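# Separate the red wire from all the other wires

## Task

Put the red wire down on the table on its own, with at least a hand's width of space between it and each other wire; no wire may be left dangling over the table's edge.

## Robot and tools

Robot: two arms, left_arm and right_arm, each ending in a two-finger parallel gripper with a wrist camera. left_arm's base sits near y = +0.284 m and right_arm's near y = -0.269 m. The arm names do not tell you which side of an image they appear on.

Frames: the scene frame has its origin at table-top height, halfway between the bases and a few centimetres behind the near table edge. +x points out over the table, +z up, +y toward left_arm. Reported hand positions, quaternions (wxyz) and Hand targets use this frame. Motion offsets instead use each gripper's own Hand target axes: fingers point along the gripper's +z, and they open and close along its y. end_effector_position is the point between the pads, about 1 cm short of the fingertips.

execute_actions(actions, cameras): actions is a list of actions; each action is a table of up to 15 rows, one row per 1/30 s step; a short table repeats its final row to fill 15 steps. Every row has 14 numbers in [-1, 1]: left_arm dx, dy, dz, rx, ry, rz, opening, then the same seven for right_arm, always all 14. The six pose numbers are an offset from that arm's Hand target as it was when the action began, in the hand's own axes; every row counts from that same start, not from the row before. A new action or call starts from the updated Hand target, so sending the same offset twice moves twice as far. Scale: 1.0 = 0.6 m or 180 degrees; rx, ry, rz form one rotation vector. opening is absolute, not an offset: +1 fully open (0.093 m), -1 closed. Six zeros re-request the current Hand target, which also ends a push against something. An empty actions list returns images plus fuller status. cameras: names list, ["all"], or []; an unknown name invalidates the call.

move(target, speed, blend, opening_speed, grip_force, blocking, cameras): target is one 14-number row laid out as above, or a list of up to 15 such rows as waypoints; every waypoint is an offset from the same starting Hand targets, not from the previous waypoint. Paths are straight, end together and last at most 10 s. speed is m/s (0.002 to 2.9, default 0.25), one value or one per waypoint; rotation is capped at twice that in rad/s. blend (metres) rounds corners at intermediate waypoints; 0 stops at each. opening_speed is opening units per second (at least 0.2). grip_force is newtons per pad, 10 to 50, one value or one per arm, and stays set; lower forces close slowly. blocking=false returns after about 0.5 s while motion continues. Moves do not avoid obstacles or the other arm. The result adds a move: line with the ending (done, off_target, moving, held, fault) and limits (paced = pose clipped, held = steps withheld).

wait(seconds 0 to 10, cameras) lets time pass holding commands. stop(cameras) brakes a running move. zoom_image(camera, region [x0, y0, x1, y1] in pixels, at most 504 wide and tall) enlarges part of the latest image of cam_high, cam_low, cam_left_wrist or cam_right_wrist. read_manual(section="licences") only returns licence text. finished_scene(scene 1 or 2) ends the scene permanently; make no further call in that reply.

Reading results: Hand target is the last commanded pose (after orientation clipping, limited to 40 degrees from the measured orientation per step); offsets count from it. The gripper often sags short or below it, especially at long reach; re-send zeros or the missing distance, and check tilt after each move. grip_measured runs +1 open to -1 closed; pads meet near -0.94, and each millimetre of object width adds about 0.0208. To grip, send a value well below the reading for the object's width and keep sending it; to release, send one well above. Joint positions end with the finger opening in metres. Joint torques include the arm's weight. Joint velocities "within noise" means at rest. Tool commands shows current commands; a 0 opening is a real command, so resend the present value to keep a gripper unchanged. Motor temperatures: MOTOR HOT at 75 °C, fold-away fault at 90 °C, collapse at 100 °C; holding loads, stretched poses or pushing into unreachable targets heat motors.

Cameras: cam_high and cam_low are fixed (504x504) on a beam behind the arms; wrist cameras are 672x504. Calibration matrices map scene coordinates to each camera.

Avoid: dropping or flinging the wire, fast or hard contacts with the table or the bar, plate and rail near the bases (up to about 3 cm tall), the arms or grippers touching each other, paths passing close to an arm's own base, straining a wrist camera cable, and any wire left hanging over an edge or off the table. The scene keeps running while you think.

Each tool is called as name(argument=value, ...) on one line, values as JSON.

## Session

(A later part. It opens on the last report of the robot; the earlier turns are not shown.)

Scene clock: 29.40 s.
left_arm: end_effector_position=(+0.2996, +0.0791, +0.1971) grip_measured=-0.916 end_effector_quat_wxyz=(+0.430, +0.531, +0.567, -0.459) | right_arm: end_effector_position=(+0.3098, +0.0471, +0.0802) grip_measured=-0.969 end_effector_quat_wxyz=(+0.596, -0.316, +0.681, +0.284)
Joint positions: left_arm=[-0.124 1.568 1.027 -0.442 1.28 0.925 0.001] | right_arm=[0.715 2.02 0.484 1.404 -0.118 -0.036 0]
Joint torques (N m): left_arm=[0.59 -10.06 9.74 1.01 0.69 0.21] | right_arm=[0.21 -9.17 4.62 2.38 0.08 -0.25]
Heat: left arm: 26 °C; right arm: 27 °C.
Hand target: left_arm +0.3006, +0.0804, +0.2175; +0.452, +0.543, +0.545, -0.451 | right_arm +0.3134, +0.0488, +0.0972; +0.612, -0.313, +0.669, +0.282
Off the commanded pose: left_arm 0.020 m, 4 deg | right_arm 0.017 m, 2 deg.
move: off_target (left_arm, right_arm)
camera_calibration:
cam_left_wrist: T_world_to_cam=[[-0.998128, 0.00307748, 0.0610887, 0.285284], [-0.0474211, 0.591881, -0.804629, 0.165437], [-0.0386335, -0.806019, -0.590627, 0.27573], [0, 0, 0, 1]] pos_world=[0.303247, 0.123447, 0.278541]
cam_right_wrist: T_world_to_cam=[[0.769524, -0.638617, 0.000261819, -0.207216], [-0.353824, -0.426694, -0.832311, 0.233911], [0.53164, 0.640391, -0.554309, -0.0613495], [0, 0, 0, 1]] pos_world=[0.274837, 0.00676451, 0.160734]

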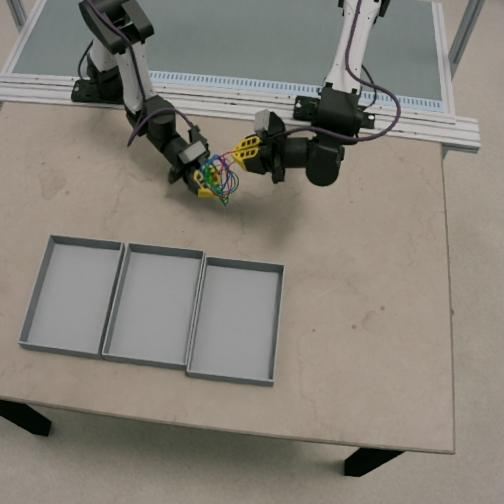

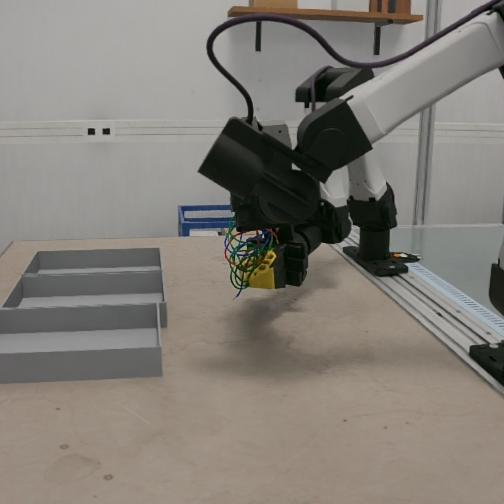

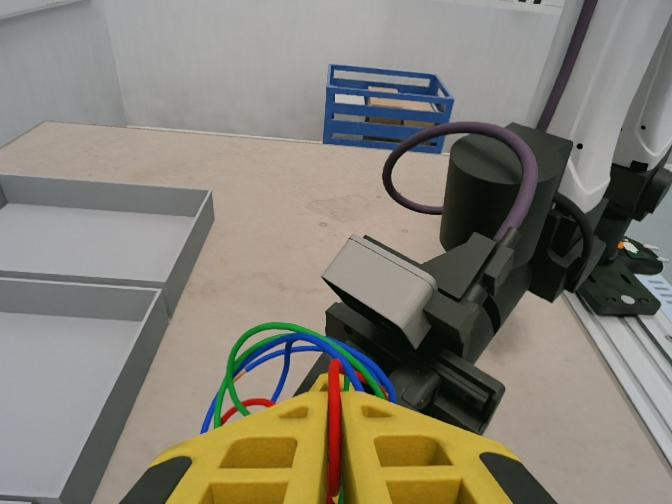

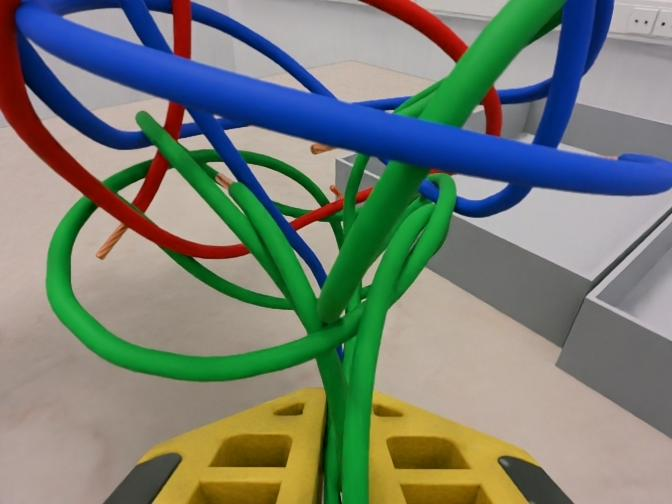

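move(target=[-0.072,0,-0.065,0,0,0,-0.923361, 0,0,0,0,0,0,-1.0], speed=0.05, cameras=["all"])

Scene clock: 31.70 s.
left_arm: end_effector_position=(+0.2969, +0.1100, +0.2592) grip_measured=-0.916 end_effector_quat_wxyz=(+0.442, +0.540, +0.556, -0.451) | right_arm: end_effector_position=(+0.3098, +0.0471, +0.0798) grip_measured=-0.969 end_effector_quat_wxyz=(+0.595, -0.317, +0.682, +0.284)
Joint positions: left_arm=[-0.028 1.568 1.313 -1.022 1.325 1.269 0.001] | right_arm=[0.715 2.019 0.484 1.4 -0.118 -0.036 0]
Joint torques (N m): left_arm=[0.59 -6.34 9.52 0.58 0.76 0.2] | right_arm=[0.18 -9.1 4.66 2.41 0.09 -0.25]
Heat: left arm: 27 °C; right arm: 27 °C.
Hand target: left_arm +0.3006, +0.1109, +0.2672; +0.453, +0.543, +0.545, -0.451 | right_arm +0.3134, +0.0488, +0.0972; +0.612, -0.313, +0.669, +0.282
Off the commanded pose: left_arm 0.009 m, 2 deg | right_arm 0.018 m, 3 deg.
move: off_target (right_arm)
camera_calibration:
cam_left_wrist: T_world_to_cam=[[-0.999736, 0.00688961, 0.0218997, 0.288906], [-0.0136812, 0.587235, -0.809301, 0.188556], [-0.018436, -0.809387, -0.586986, 0.330696], [0, 0, 0, 1]] pos_world=[0.297506, 0.154943, 0.340386]
cam_right_wrist: T_world_to_cam=[[0.769624, -0.638498, 0.0000021132, -0.207216], [-0.355307, -0.428277, -0.830864, 0.233933], [0.530506, 0.639452, -0.556475, -0.0609694], [0, 0, 0, 1]] pos_world=[0.274941, 0.00686821, 0.160439]

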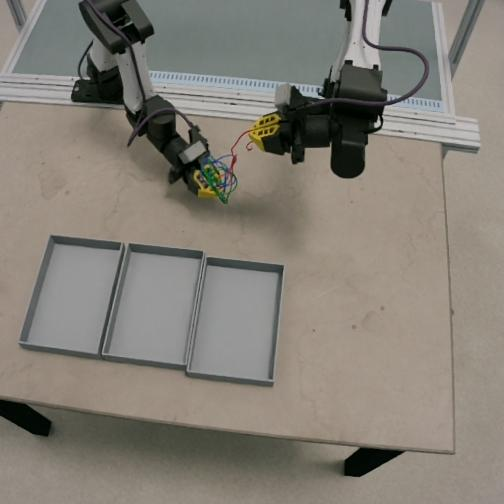

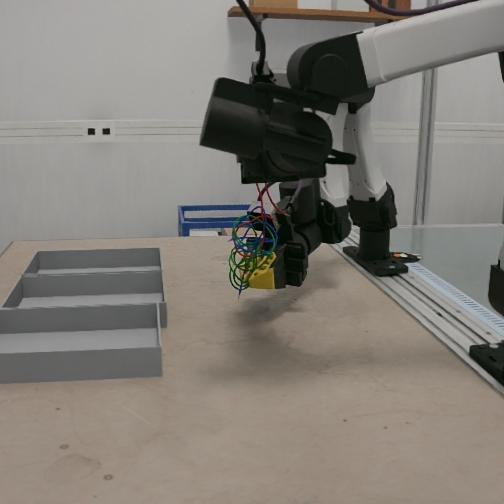

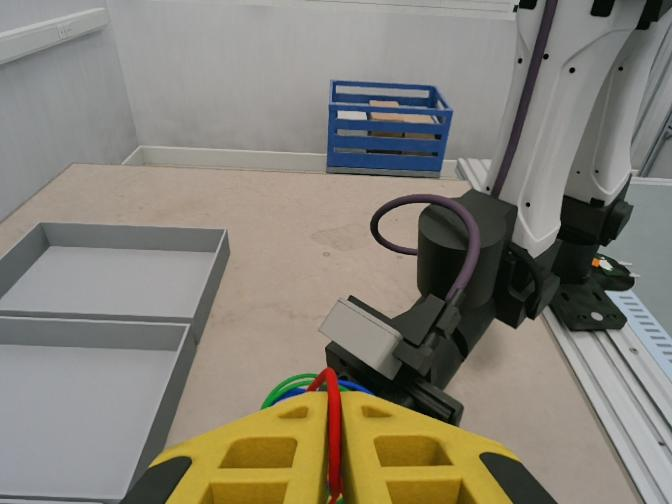

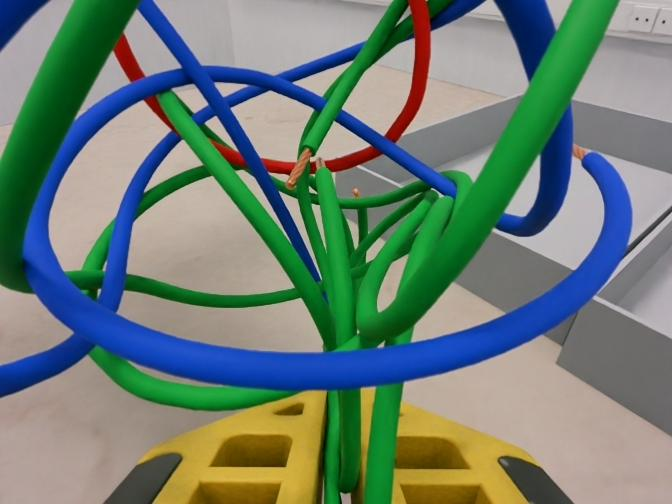

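move(target=[-0.072,0,-0.065,0,0,0,-0.923361, 0,0,0,0,0,0,-1.0], speed=0.05, cameras=["all"])

Scene clock: 33.70 s.
left_arm: end_effector_position=(+0.2971, +0.1399, +0.3073) grip_measured=-0.916 end_effector_quat_wxyz=(+0.445, +0.538, +0.562, -0.443) | right_arm: end_effector_position=(+0.3102, +0.0473, +0.0847) grip_measured=-0.969 end_effector_quat_wxyz=(+0.600, -0.315, +0.677, +0.286)
Joint positions: left_arm=[0.069 1.658 1.62 -1.553 1.327 1.597 0.001] | right_arm=[0.715 2.012 0.484 1.408 -0.118 -0.036 0]
Joint torques (N m): left_arm=[0.65 -6.74 9.01 0.07 0.84 0.18] | right_arm=[0.18 -8.61 4.66 2.31 0.09 -0.25]
Heat: left arm: 27 °C; right arm: 27 °C.
Hand target: left_arm +0.3005, +0.1412, +0.3167; +0.452, +0.543, +0.545, -0.451 | right_arm +0.3134, +0.0488, +0.0972; +0.612, -0.313, +0.669, +0.282
Off the commanded pose: left_arm 0.010 m, 2 deg | right_arm 0.013 m, 2 deg.
joint sent to its limit (left arm) — joint 4 (wrist pitch), lower limit. The joint targets still meet the commanded pose.
move: off_target (right_arm)
camera_calibration:
cam_left_wrist: T_world_to_cam=[[-0.999784, -0.0107677, 0.0177545, 0.291664], [-0.0206781, 0.59419, -0.804059, 0.209393], [-0.00189168, -0.804252, -0.594285, 0.379741], [0, 0, 0, 1]] pos_world=[0.296649, 0.184129, 0.38886]
cam_right_wrist: T_world_to_cam=[[0.769298, -0.638888, 0.00181479, -0.207493], [-0.346252, -0.419313, -0.839217, 0.235732], [0.536927, 0.64498, -0.543793, -0.0619639], [0, 0, 0, 1]] pos_world=[0.274517, 0.00624657, 0.164512]

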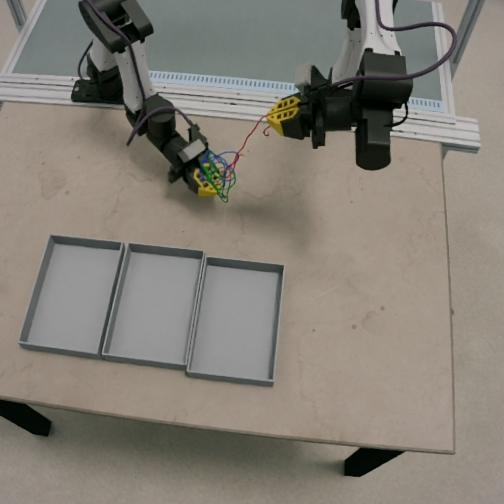

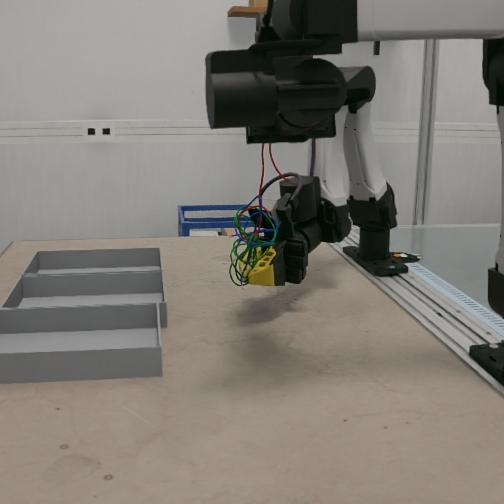

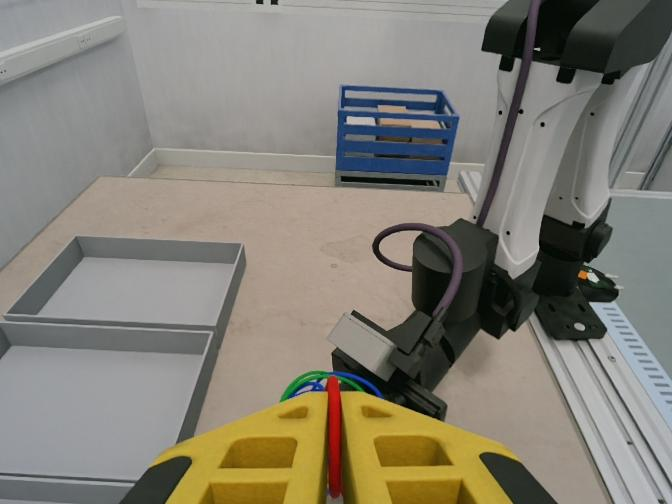

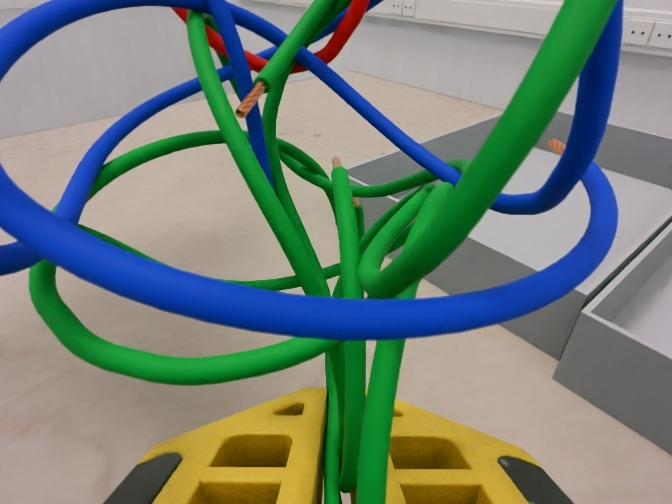

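move(target=[0.015,0.083,-0.081,-0.167,0,0,-0.923361, 0,0,-0.1,0,0.05,0,-1.0], speed=0.05, cameras=["all"])

Scene clock: 39.73 s.
left_arm: end_effector_position=(+0.3496, +0.1840, +0.3029) grip_measured=-0.916 end_effector_quat_wxyz=(+0.552, +0.403, +0.655, -0.323) | right_arm: end_effector_position=(+0.2792, +0.0109, +0.1146) grip_measured=-0.969 end_effector_quat_wxyz=(+0.574, -0.326, +0.701, +0.269)
Joint positions: left_arm=[0.168 1.316 1.123 -0.325 1.16 0.54 0.001] | right_arm=[0.704 1.615 0.33 1.085 -0.118 -0.052 0]
Joint torques (N m): left_arm=[1.62 -8.61 7.76 2.06 0.15 -0.05] | right_arm=[-0.69 -5.85 3.29 1.93 -0.07 -0.28]
Heat: left arm: 27 °C; right arm: 27 °C.
Hand target: left_arm +0.3501, +0.1908, +0.3167; +0.578, +0.407, +0.644, -0.294 | right_arm +0.2749, +0.0031, +0.1028; +0.558, -0.334, +0.715, +0.257
Off the commanded pose: left_arm 0.015 m, 5 deg | right_arm 0.015 m, 3 deg.
move: off_target (left_arm, right_arm)
camera_calibration:
cam_left_wrist: T_world_to_cam=[[-0.892488, -0.450445, -0.0237657, 0.400617], [-0.239735, 0.518311, -0.820903, 0.276491], [0.382089, -0.726948, -0.570574, 0.257039], [0, 0, 0, 1]] pos_world=[0.325618, 0.224001, 0.383153]
cam_right_wrist: T_world_to_cam=[[0.765955, -0.642838, 0.0084911, -0.206636], [-0.386478, -0.470972, -0.792982, 0.241286], [0.513758, 0.604107, -0.609186, 0.008786], [0, 0, 0, 1]] pos_world=[0.247012, -0.0245021, 0.198442]

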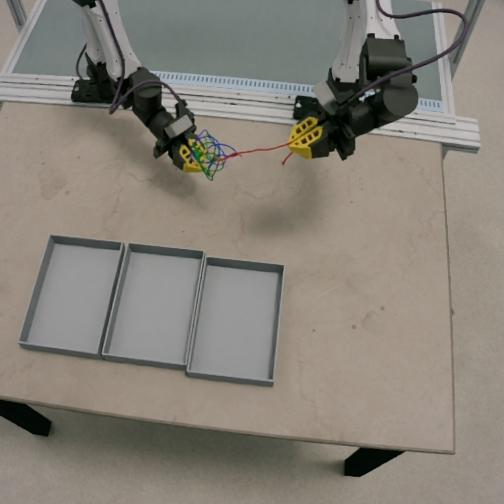

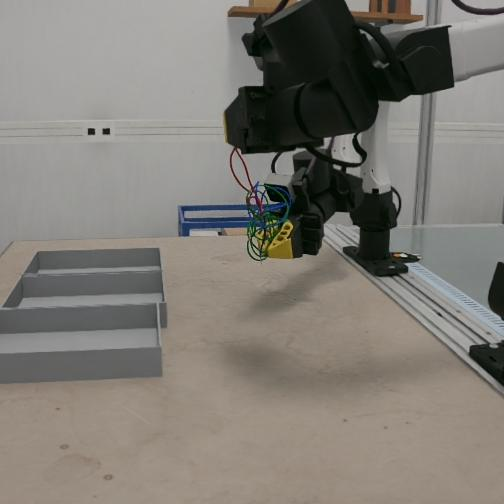

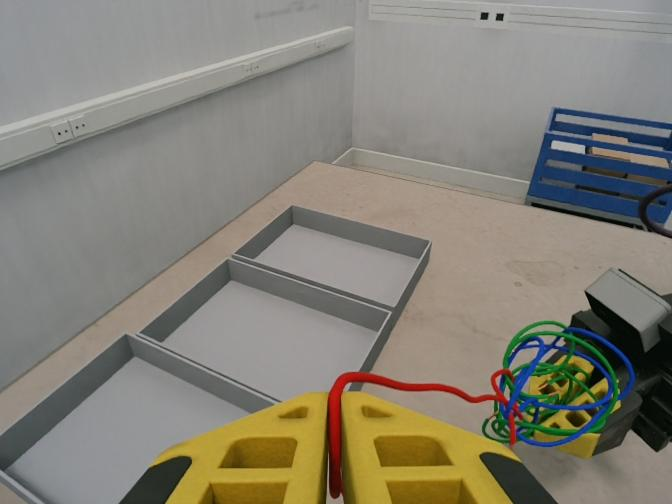

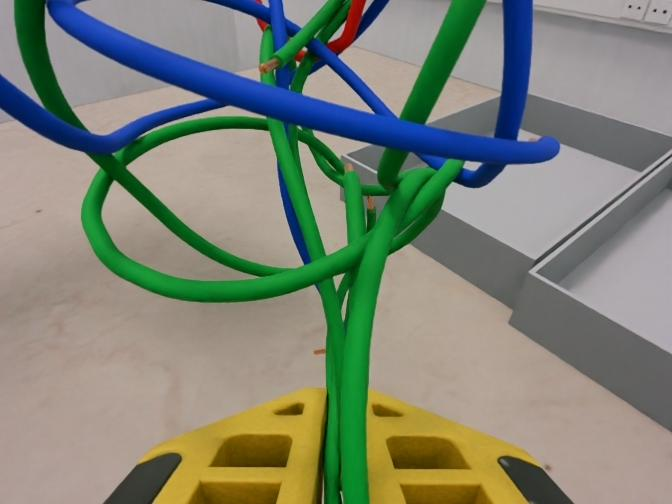

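zoom_image(camera="cam_left_wrist", region=[470, 290, 672, 470])

zoom_image(camera="cam_high", region=[150, 80, 350, 220])

Scaled by 2.495 from the camera's 672x504 image, which has a finer 960x720 frame.

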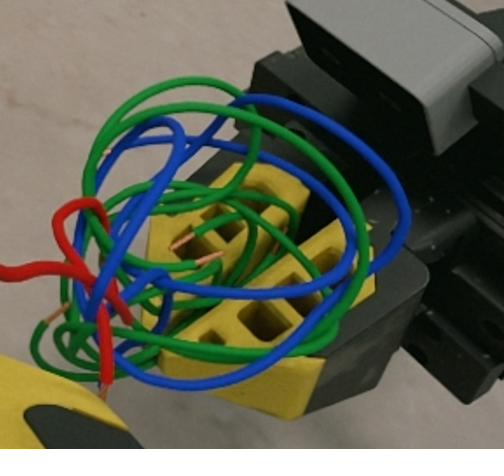

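Scaled by 2.520 from the camera's 504x504 image, which has a finer 720x720 frame.

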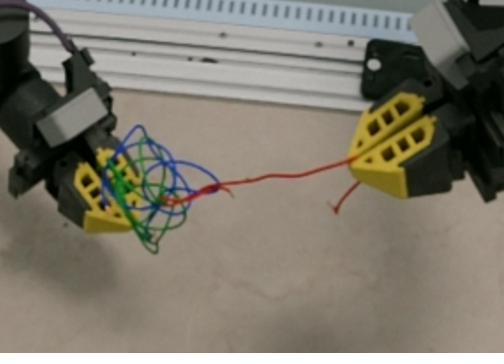

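move(target=[0,0.06,-0.12,0,0,0,-0.923361, 0,0,0,0,0,0,-1.0], speed=0.05, cameras=["all"])

Scene clock: 42.57 s.
left_arm: end_effector_position=(+0.3370, +0.2582, +0.3141) grip_measured=-0.916 end_effector_quat_wxyz=(+0.550, +0.392, +0.664, -0.320) | right_arm: end_effector_position=(+0.2770, +0.0143, +0.1283) grip_measured=-0.969 end_effector_quat_wxyz=(+0.589, -0.330, +0.682, +0.282)
Joint positions: left_arm=[0.439 1.461 1.411 -1.03 1.337 1.112 0.001] | right_arm=[0.704 1.599 0.33 1.116 -0.144 -0.056 0]
Joint torques (N m): left_arm=[2.88 -5.35 11.18 1.33 0.77 0.17] | right_arm=[-0.69 -4.92 3.06 1.57 0.23 -0.27]
Heat: left arm: 28 °C; right arm: 27 °C.
Hand target: left_arm +0.3449, +0.2698, +0.3316; +0.578, +0.407, +0.644, -0.294 | right_arm +0.2749, +0.0031, +0.1028; +0.558, -0.334, +0.715, +0.257
Off the commanded pose: left_arm 0.022 m, 5 deg | right_arm 0.028 m, 6 deg.
move: off_target (left_arm, right_arm)
camera_calibration:
cam_left_wrist: T_world_to_cam=[[-0.88173, -0.471665, -0.00919517, 0.420332], [-0.26524, 0.51177, -0.817153, 0.253346], [0.390128, -0.718069, -0.576348, 0.319034], [0, 0, 0, 1]] pos_world=[0.313353, 0.297689, 0.394762]
cam_right_wrist: T_world_to_cam=[[0.781383, -0.623896, 0.0139244, -0.208167], [-0.346725, -0.452583, -0.821554, 0.245305], [0.518866, 0.637121, -0.569961, 0.00935245], [0, 0, 0, 1]] pos_world=[0.242859, -0.0248126, 0.20976]

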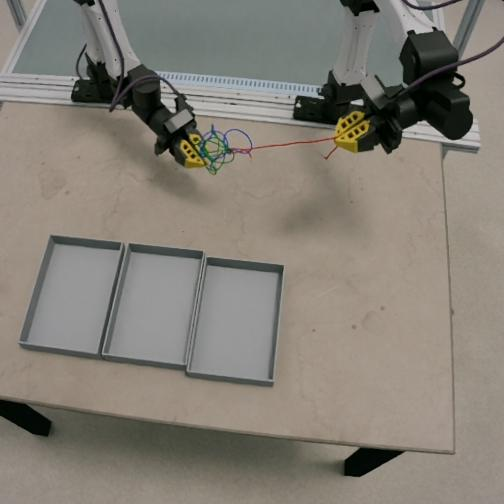

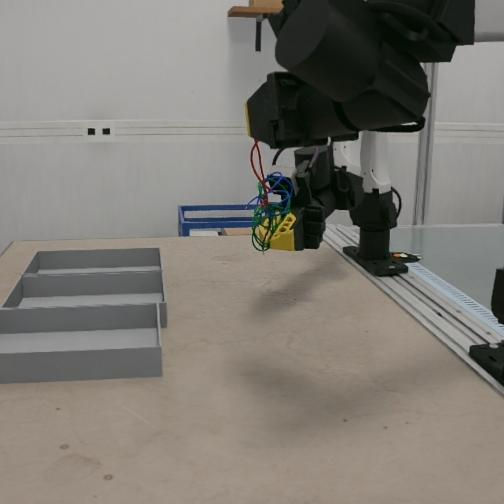

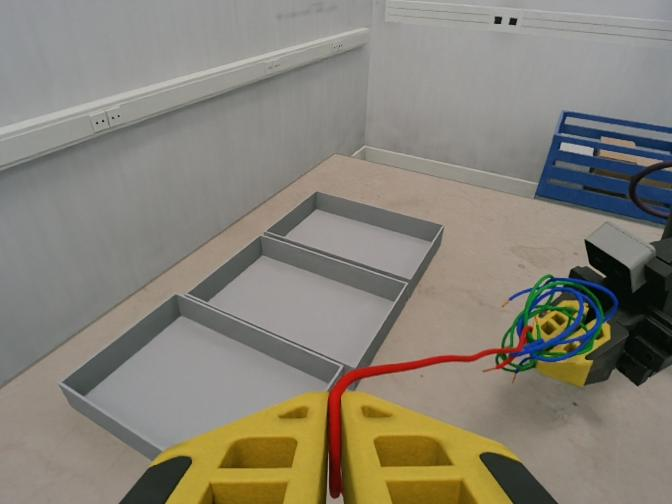

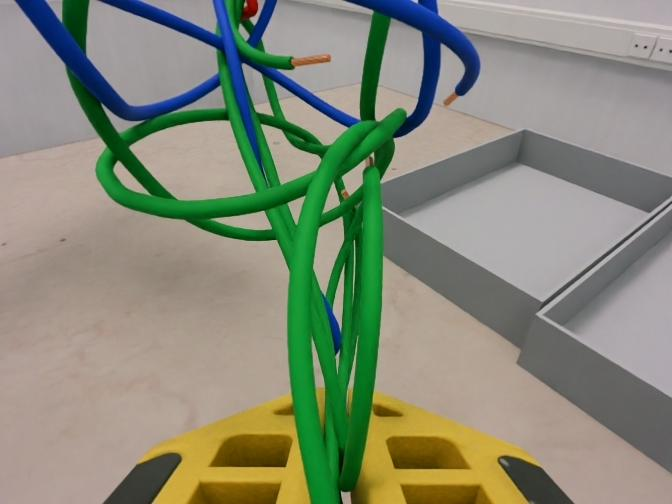

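zoom_image(camera="cam_left_wrist", region=[470, 260, 650, 400])

zoom_image(camera="cam_high", region=[170, 90, 370, 200])

zoom_image(camera="cam_low", region=[220, 120, 340, 260])

Scaled by 2.800 from the camera's 672x504 image, which has a finer 960x720 frame.

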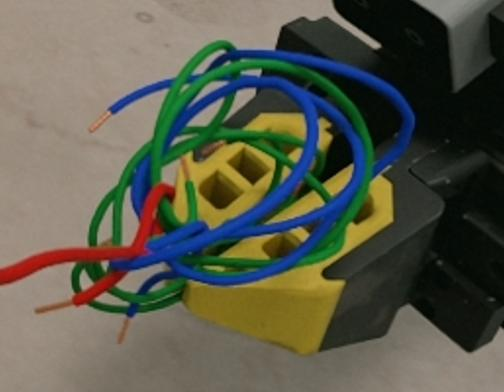

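Scaled by 2.520 from the camera's 504x504 image, which has a finer 720x720 frame.

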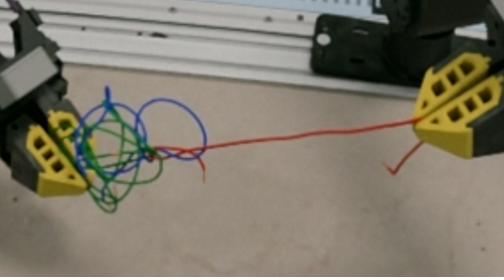

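Scaled by 3.600 from the camera's 504x504 image, which has a finer 720x720 frame.

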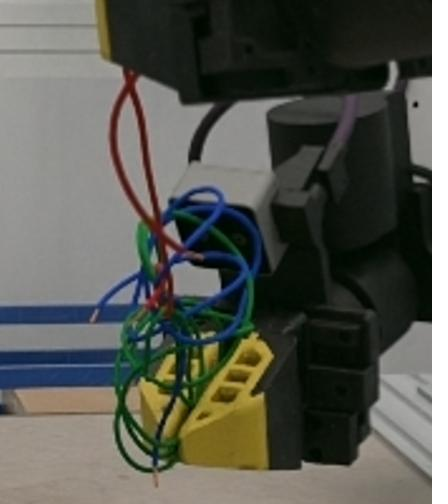

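move(target=[0,0,0,0,0,0,-0.923361, 0,0,-0.1,0,0,0,-1.0], speed=0.04, cameras=["all"])

Scene clock: 45.07 s.
left_arm: end_effector_position=(+0.3321, +0.2563, +0.3136) grip_measured=-0.916 end_effector_quat_wxyz=(+0.545, +0.389, +0.666, -0.329) | right_arm: end_effector_position=(+0.2374, -0.0277, +0.1537) grip_measured=-0.969 end_effector_quat_wxyz=(+0.598, -0.332, +0.670, +0.288)
Joint positions: left_arm=[0.441 1.461 1.416 -1.083 1.341 1.141 0.001] | right_arm=[0.674 1.188 0.161 0.903 -0.187 -0.065 0]
Joint torques (N m): left_arm=[3 -5.26 11.12 1.49 0.74 0.15] | right_arm=[-1.46 -2.25 3.63 1.37 0.28 -0.27]
Heat: left arm: 28 °C; right arm: 27 °C.
Hand target: left_arm +0.3435, +0.2694, +0.3310; +0.578, +0.406, +0.644, -0.293 (not the last commanded pose) | right_arm +0.2373, -0.0413, +0.1175; +0.558, -0.334, +0.715, +0.257
Off the commanded pose: left_arm 0.026 m, 6 deg | right_arm 0.039 m, 8 deg.
move: off_target (left_arm, right_arm)
camera_calibration:
cam_left_wrist: T_world_to_cam=[[-0.884963, -0.465533, 0.0109197, 0.408369], [-0.276622, 0.506696, -0.816541, 0.257436], [0.374594, -0.72563, -0.577184, 0.326489], [0, 0, 0, 1]] pos_world=[0.310303, 0.296577, 0.394193]
cam_right_wrist: T_world_to_cam=[[0.788475, -0.614666, 0.0222072, -0.206525], [-0.320672, -0.441622, -0.837937, 0.230138], [0.524859, 0.653572, -0.545314, 0.0663421], [0, 0, 0, 1]] pos_world=[0.201819, -0.068669, 0.233605]

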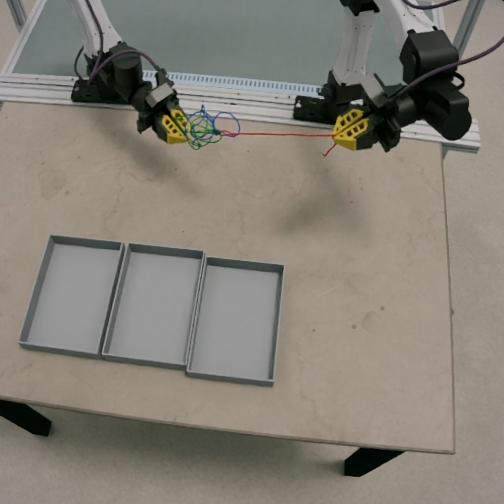

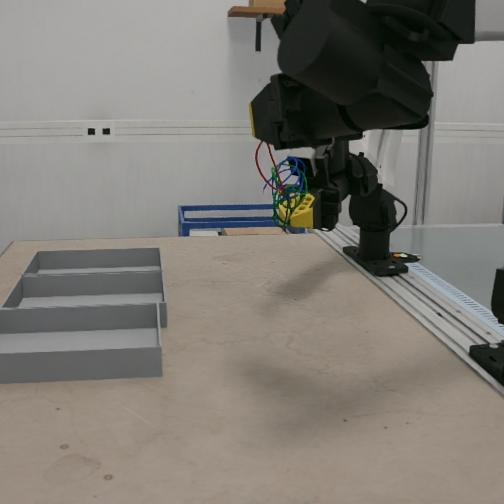

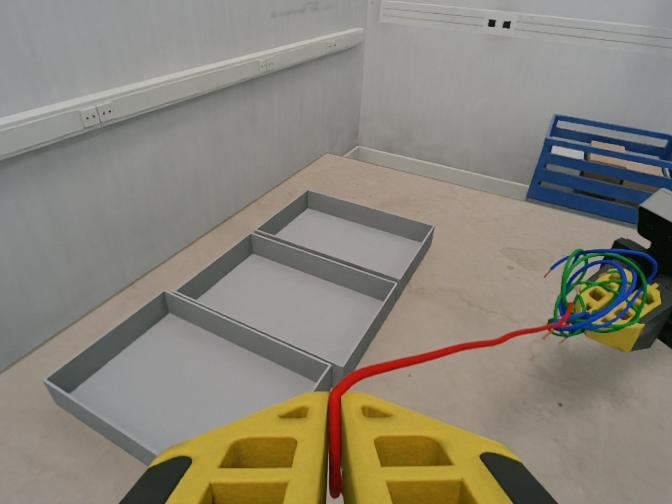

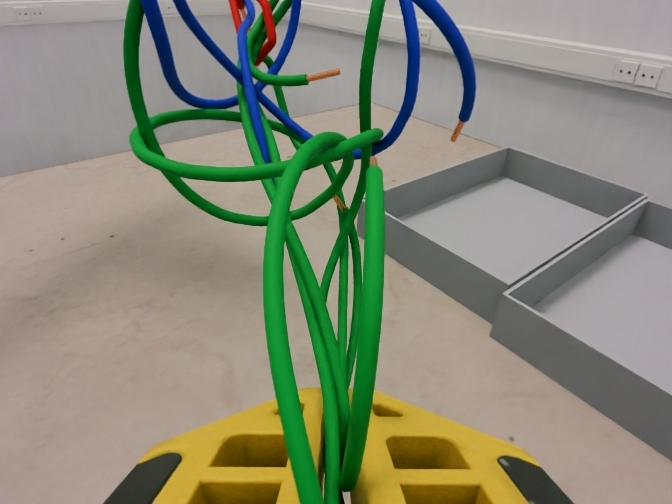

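zoom_image(camera="cam_right_wrist", region=[120, 0, 480, 240])

zoom_image(camera="cam_left_wrist", region=[520, 230, 672, 370])

zoom_image(camera="cam_high", region=[160, 80, 280, 170])

zoom_image(camera="cam_low", region=[240, 130, 350, 250])

Scaled by 1.400 from the camera's 672x504 image, which has a finer 960x720 frame.

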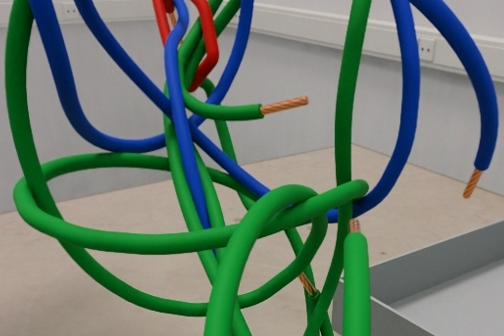

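Scaled by 3.316 from the camera's 672x504 image, which has a finer 960x720 frame.

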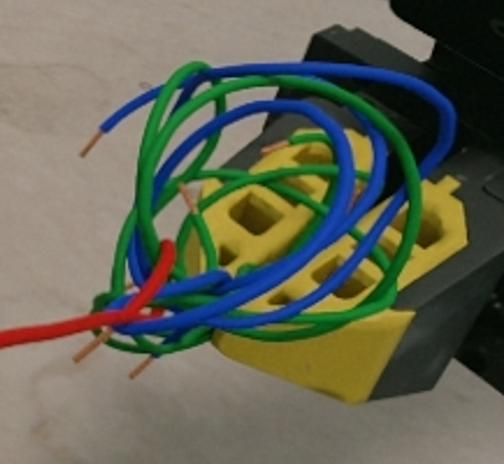

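Scaled by 4.200 from the camera's 504x504 image, which has a finer 720x720 frame.

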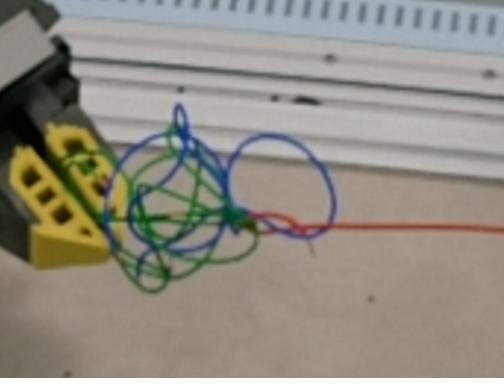

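Scaled by 4.200 from the camera's 504x504 image, which has a finer 720x720 frame.

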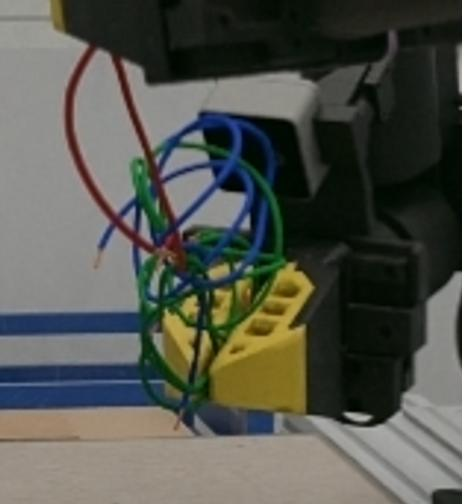

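move(target=[0.05,-0.048,0.081,0,0,0,-0.923361, 0,0,0,0,0,0,-1.0], speed=0.06, cameras=["all"])

Scene clock: 47.73 s.
left_arm: end_effector_position=(+0.3467, +0.2216, +0.2853) grip_measured=-0.916 end_effector_quat_wxyz=(+0.569, +0.400, +0.650, -0.305) | right_arm: end_effector_position=(+0.2356, -0.0369, +0.1225) grip_measured=-0.969 end_effector_quat_wxyz=(+0.557, -0.335, +0.711, +0.269)
Joint positions: left_arm=[0.303 1.325 1.075 -0.359 1.252 0.681 0.001] | right_arm=[0.659 1.188 0.145 0.8 -0.176 -0.065 0]
Joint torques (N m): left_arm=[-0.49 -8.05 7.01 1.66 0.25 -0.04] | right_arm=[-0.5 -1.22 5.39 2.5 0.1 -0.29]
Heat: left arm: 28 °C; right arm: 27 °C.
Hand target: left_arm +0.3433, +0.2194, +0.2909; +0.578, +0.406, +0.644, -0.293 | right_arm +0.2373, -0.0413, +0.1175; +0.558, -0.334, +0.715, +0.257
Off the commanded pose: left_arm 0.007 m, 2 deg | right_arm 0.007 m, 1 deg.
move: done
camera_calibration:
cam_left_wrist: T_world_to_cam=[[-0.875726, -0.478985, -0.0606438, 0.425605], [-0.223337, 0.513242, -0.828675, 0.239545], [0.428048, -0.712148, -0.556434, 0.252165], [0, 0, 0, 1]] pos_world=[0.318274, 0.260493, 0.364629]
cam_right_wrist: T_world_to_cam=[[0.776002, -0.630728, 0.00177086, -0.205116], [-0.403018, -0.498, -0.767837, 0.208028], [0.485178, 0.595129, -0.640643, 0.0752572], [0, 0, 0, 1]] pos_world=[0.206496, -0.0705621, 0.208307]

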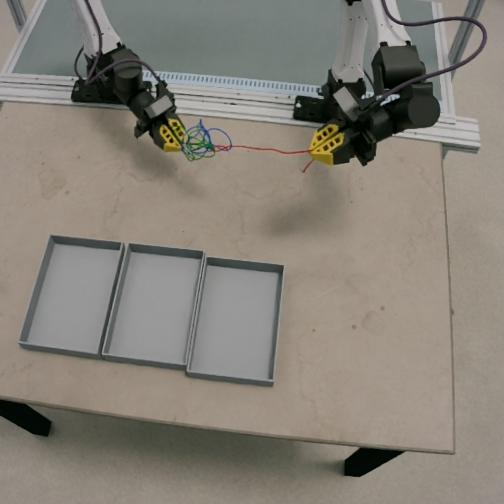

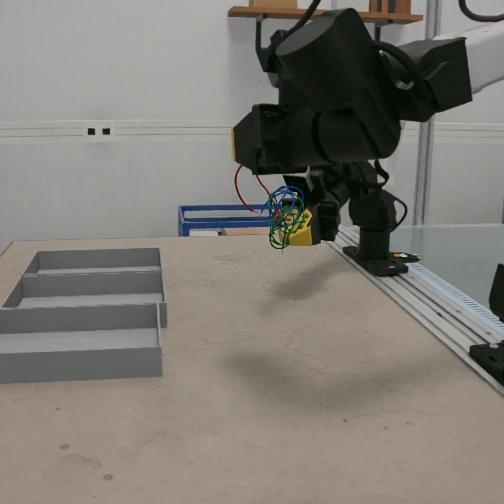

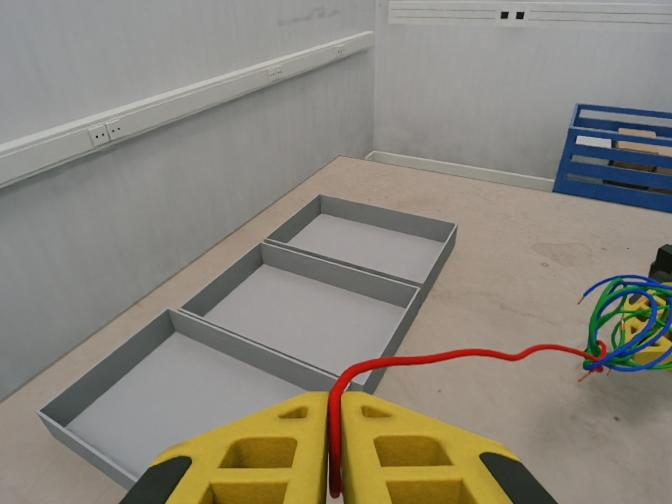

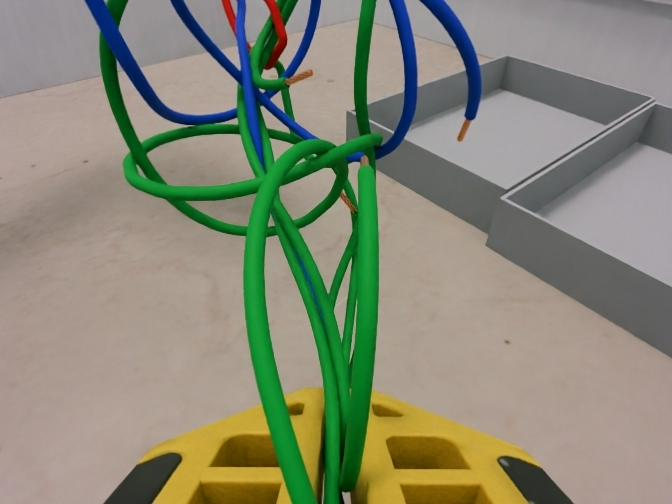

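zoom_image(camera="cam_left_wrist", region=[540, 250, 672, 390])

zoom_image(camera="cam_right_wrist", region=[180, 0, 380, 140])

zoom_image(camera="cam_low", region=[220, 150, 330, 260])

Scaled by 3.600 from the camera's 672x504 image, which has a finer 960x720 frame.

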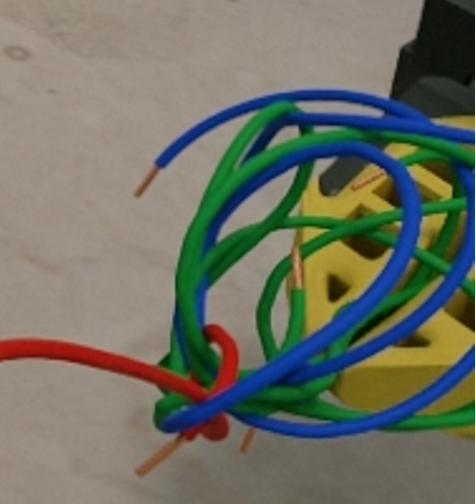

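Scaled by 2.520 from the camera's 672x504 image, which has a finer 960x720 frame.

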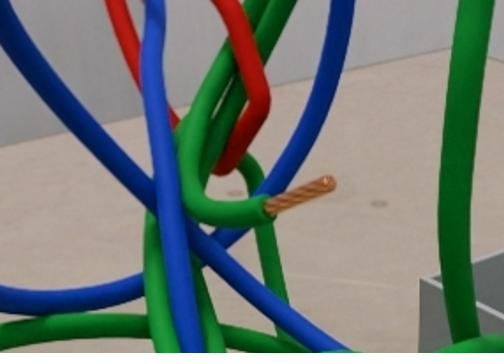

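Scaled by 4.582 from the camera's 504x504 image, which has a finer 720x720 frame.

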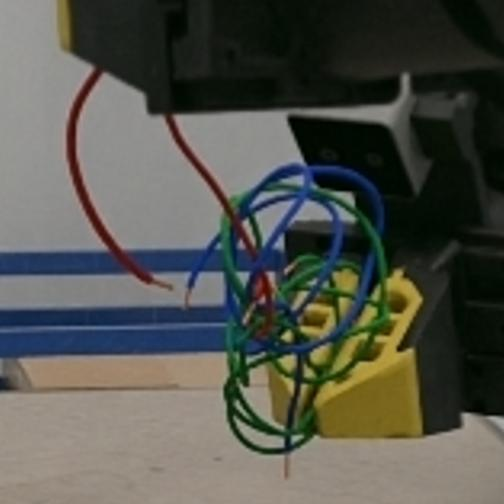

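move(target=[-0.029,-0.169,0.288,0,0,0,-0.923361, 0.001,-0.314,-0.083,0.404,0.002,0.103,-1.0], speed=0.1, cameras=["all"])

Scene clock: 56.90 s.
left_arm: end_effector_position=(+0.3404, +0.0237, +0.2668) grip_measured=-0.916 end_effector_quat_wxyz=(+0.573, +0.407, +0.648, -0.292) | right_arm: end_effector_position=(+0.3429, -0.2002, +0.1207) grip_measured=-0.969 end_effector_quat_wxyz=(+0.590, +0.149, +0.781, -0.140)
Joint positions: left_arm=[-0.433 1.355 0.898 0.236 0.549 0.243 0.001] | right_arm=[0.588 1.469 0.433 0.576 1.006 0.341 0]
Joint torques (N m): left_arm=[-0.81 -4.86 9.63 2.21 0.02 -0.06] | right_arm=[-0.49 -2.91 8.7 2.03 0.5 0.06]
Heat: left arm: 28 °C; right arm: 27 °C.
Hand target: left_arm +0.3434, +0.0192, +0.2713; +0.578, +0.406, +0.644, -0.293 | right_arm +0.3500, -0.1998, +0.1302; +0.599, +0.171, +0.770, -0.135
Off the commanded pose: left_arm 0.007 m, 1 deg | right_arm 0.012 m, 3 deg.
move: off_target (right_arm)
camera_calibration:
cam_left_wrist: T_world_to_cam=[[-0.871493, -0.482006, -0.0903882, 0.330766], [-0.207755, 0.529827, -0.822266, 0.317039], [0.444228, -0.697821, -0.561879, 0.0992723], [0, 0, 0, 1]] pos_world=[0.310027, 0.0607302, 0.346366]
cam_right_wrist: T_world_to_cam=[[-0.397551, -0.916005, 0.0537298, -0.052452], [-0.625592, 0.227743, -0.746169, 0.387545], [0.671258, -0.330253, -0.663585, -0.127137], [0, 0, 0, 1]] pos_world=[0.306934, -0.178294, 0.207626]

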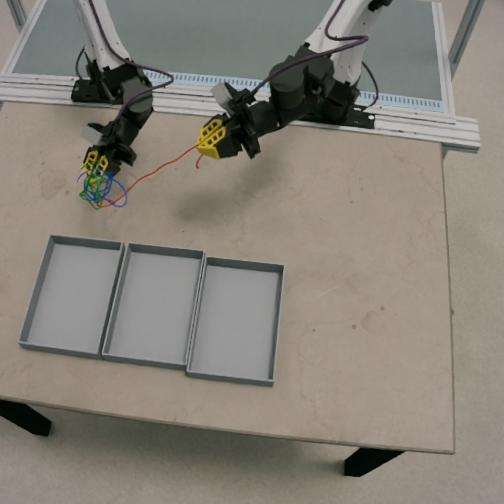

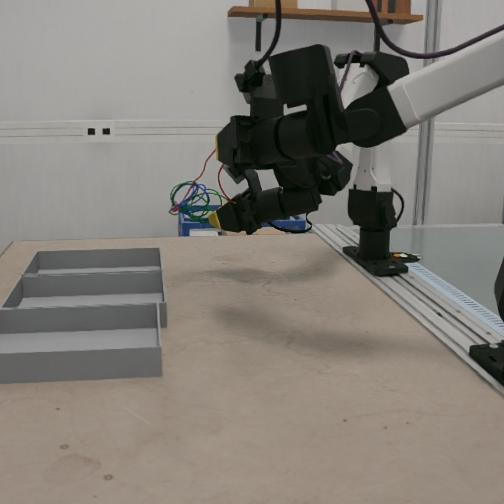

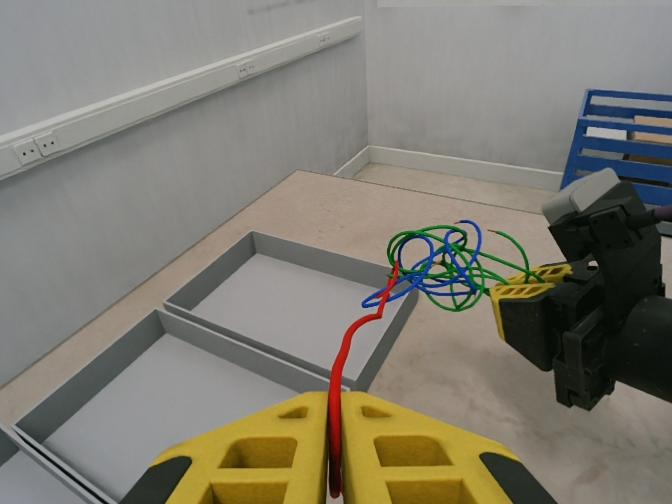

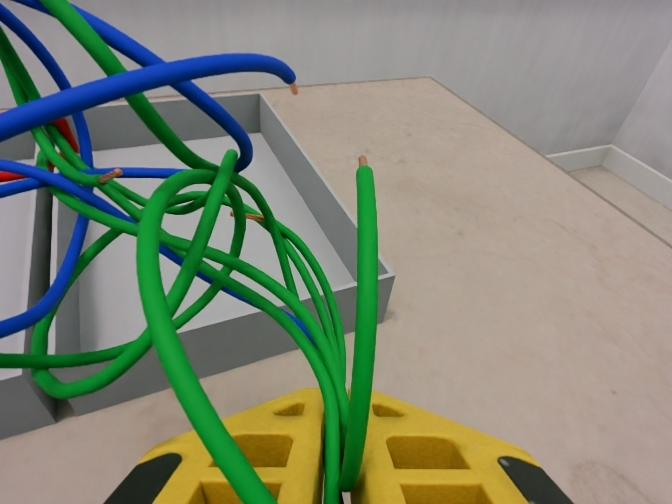

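zoom_image(camera="cam_left_wrist", region=[340, 200, 560, 340])

zoom_image(camera="cam_right_wrist", region=[0, 0, 300, 400])

Scaled by 2.291 from the camera's 672x504 image, which has a finer 960x720 frame.

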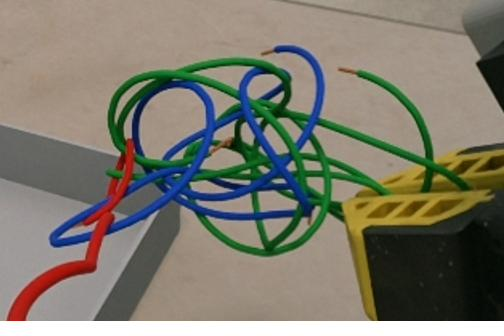

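Scaled by 1.260 from the camera's 672x504 image, which has a finer 960x720 frame.

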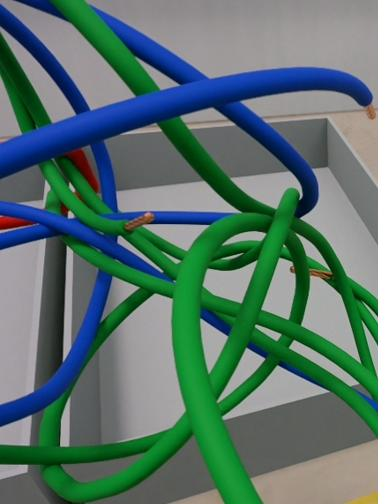

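move(target=[0,0,-0.08,0,0,0,-0.923361, 0,0,0,0,0,0,-1.0], speed=0.06, cameras=["all"])

zoom_image(camera="cam_left_wrist", region=[320, 200, 560, 360])

Scene clock: 58.67 s.
left_arm: end_effector_position=(+0.3236, +0.0564, +0.2755) grip_measured=-0.916 end_effector_quat_wxyz=(+0.572, +0.401, +0.651, -0.297) | right_arm: end_effector_position=(+0.3427, -0.2003, +0.1205) grip_measured=-0.969 end_effector_quat_wxyz=(+0.589, +0.150, +0.781, -0.140)
Joint positions: left_arm=[-0.349 1.227 0.846 0.152 0.629 0.248 0.001] | right_arm=[0.588 1.469 0.433 0.575 1.007 0.343 0]
Joint torques (N m): left_arm=[0.75 -7.21 7.38 2 0.18 0.16] | right_arm=[-0.46 -2.91 8.75 2 0.48 0.04]
Heat: left arm: 29 °C; right arm: 28 °C.
Hand target: left_arm +0.3191, +0.0600, +0.2788; +0.578, +0.406, +0.644, -0.293 | right_arm +0.3500, -0.1998, +0.1302; +0.599, +0.171, +0.771, -0.135
Off the commanded pose: left_arm 0.007 m, 1 deg | right_arm 0.012 m, 3 deg.
move: off_target (right_arm)
camera_calibration:
cam_left_wrist: T_world_to_cam=[[-0.870442, -0.48644, -0.0755429, 0.328483], [-0.219315, 0.52059, -0.825159, 0.308343], [0.440717, -0.701685, -0.559827, 0.135308], [0, 0, 0, 1]] pos_world=[0.293917, 0.0942106, 0.354996]
cam_right_wrist: T_world_to_cam=[[-0.398294, -0.915709, 0.0532863, -0.0522051], [-0.625683, 0.228747, -0.745785, 0.38756], [0.670733, -0.330382, -0.664052, -0.126935], [0, 0, 0, 1]] pos_world=[0.306836, -0.178395, 0.207527]

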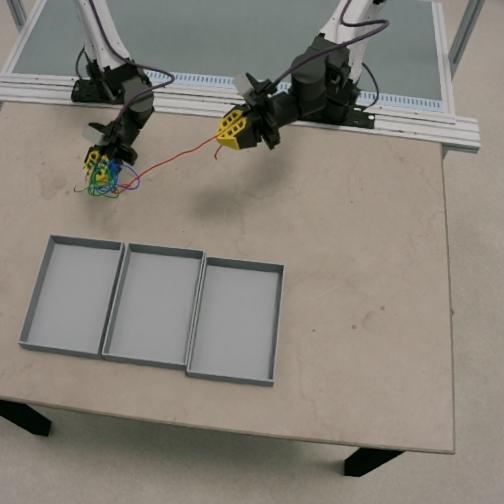

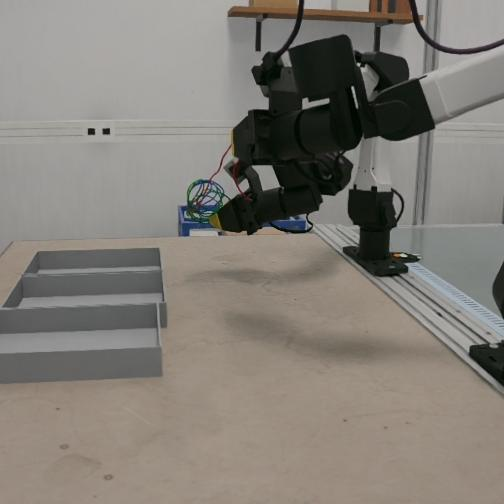

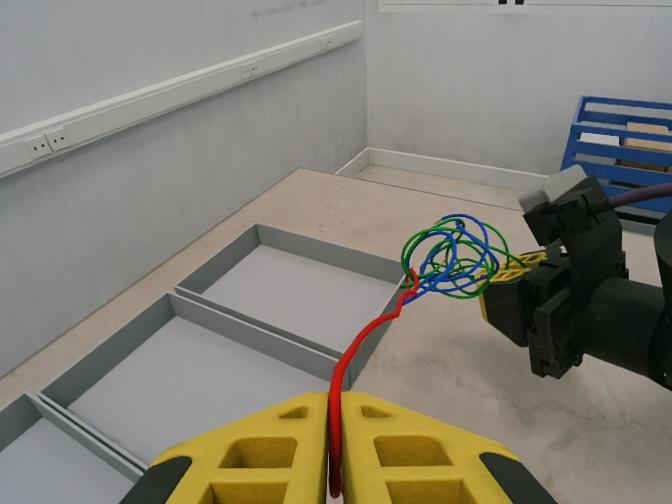

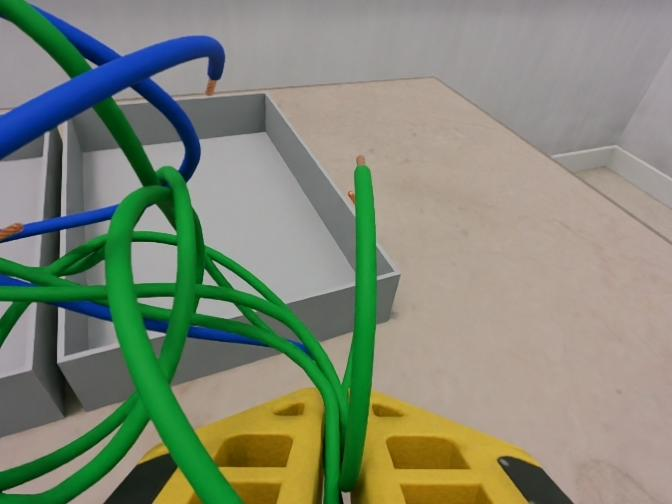

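Scaled by 2.100 from the camera's 672x504 image, which has a finer 960x720 frame.

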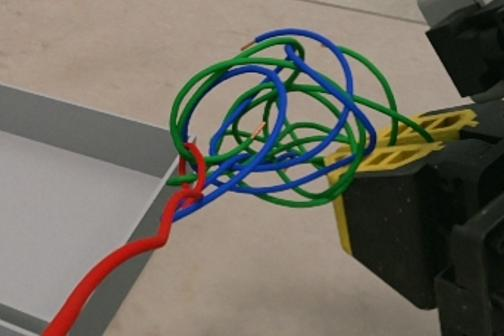

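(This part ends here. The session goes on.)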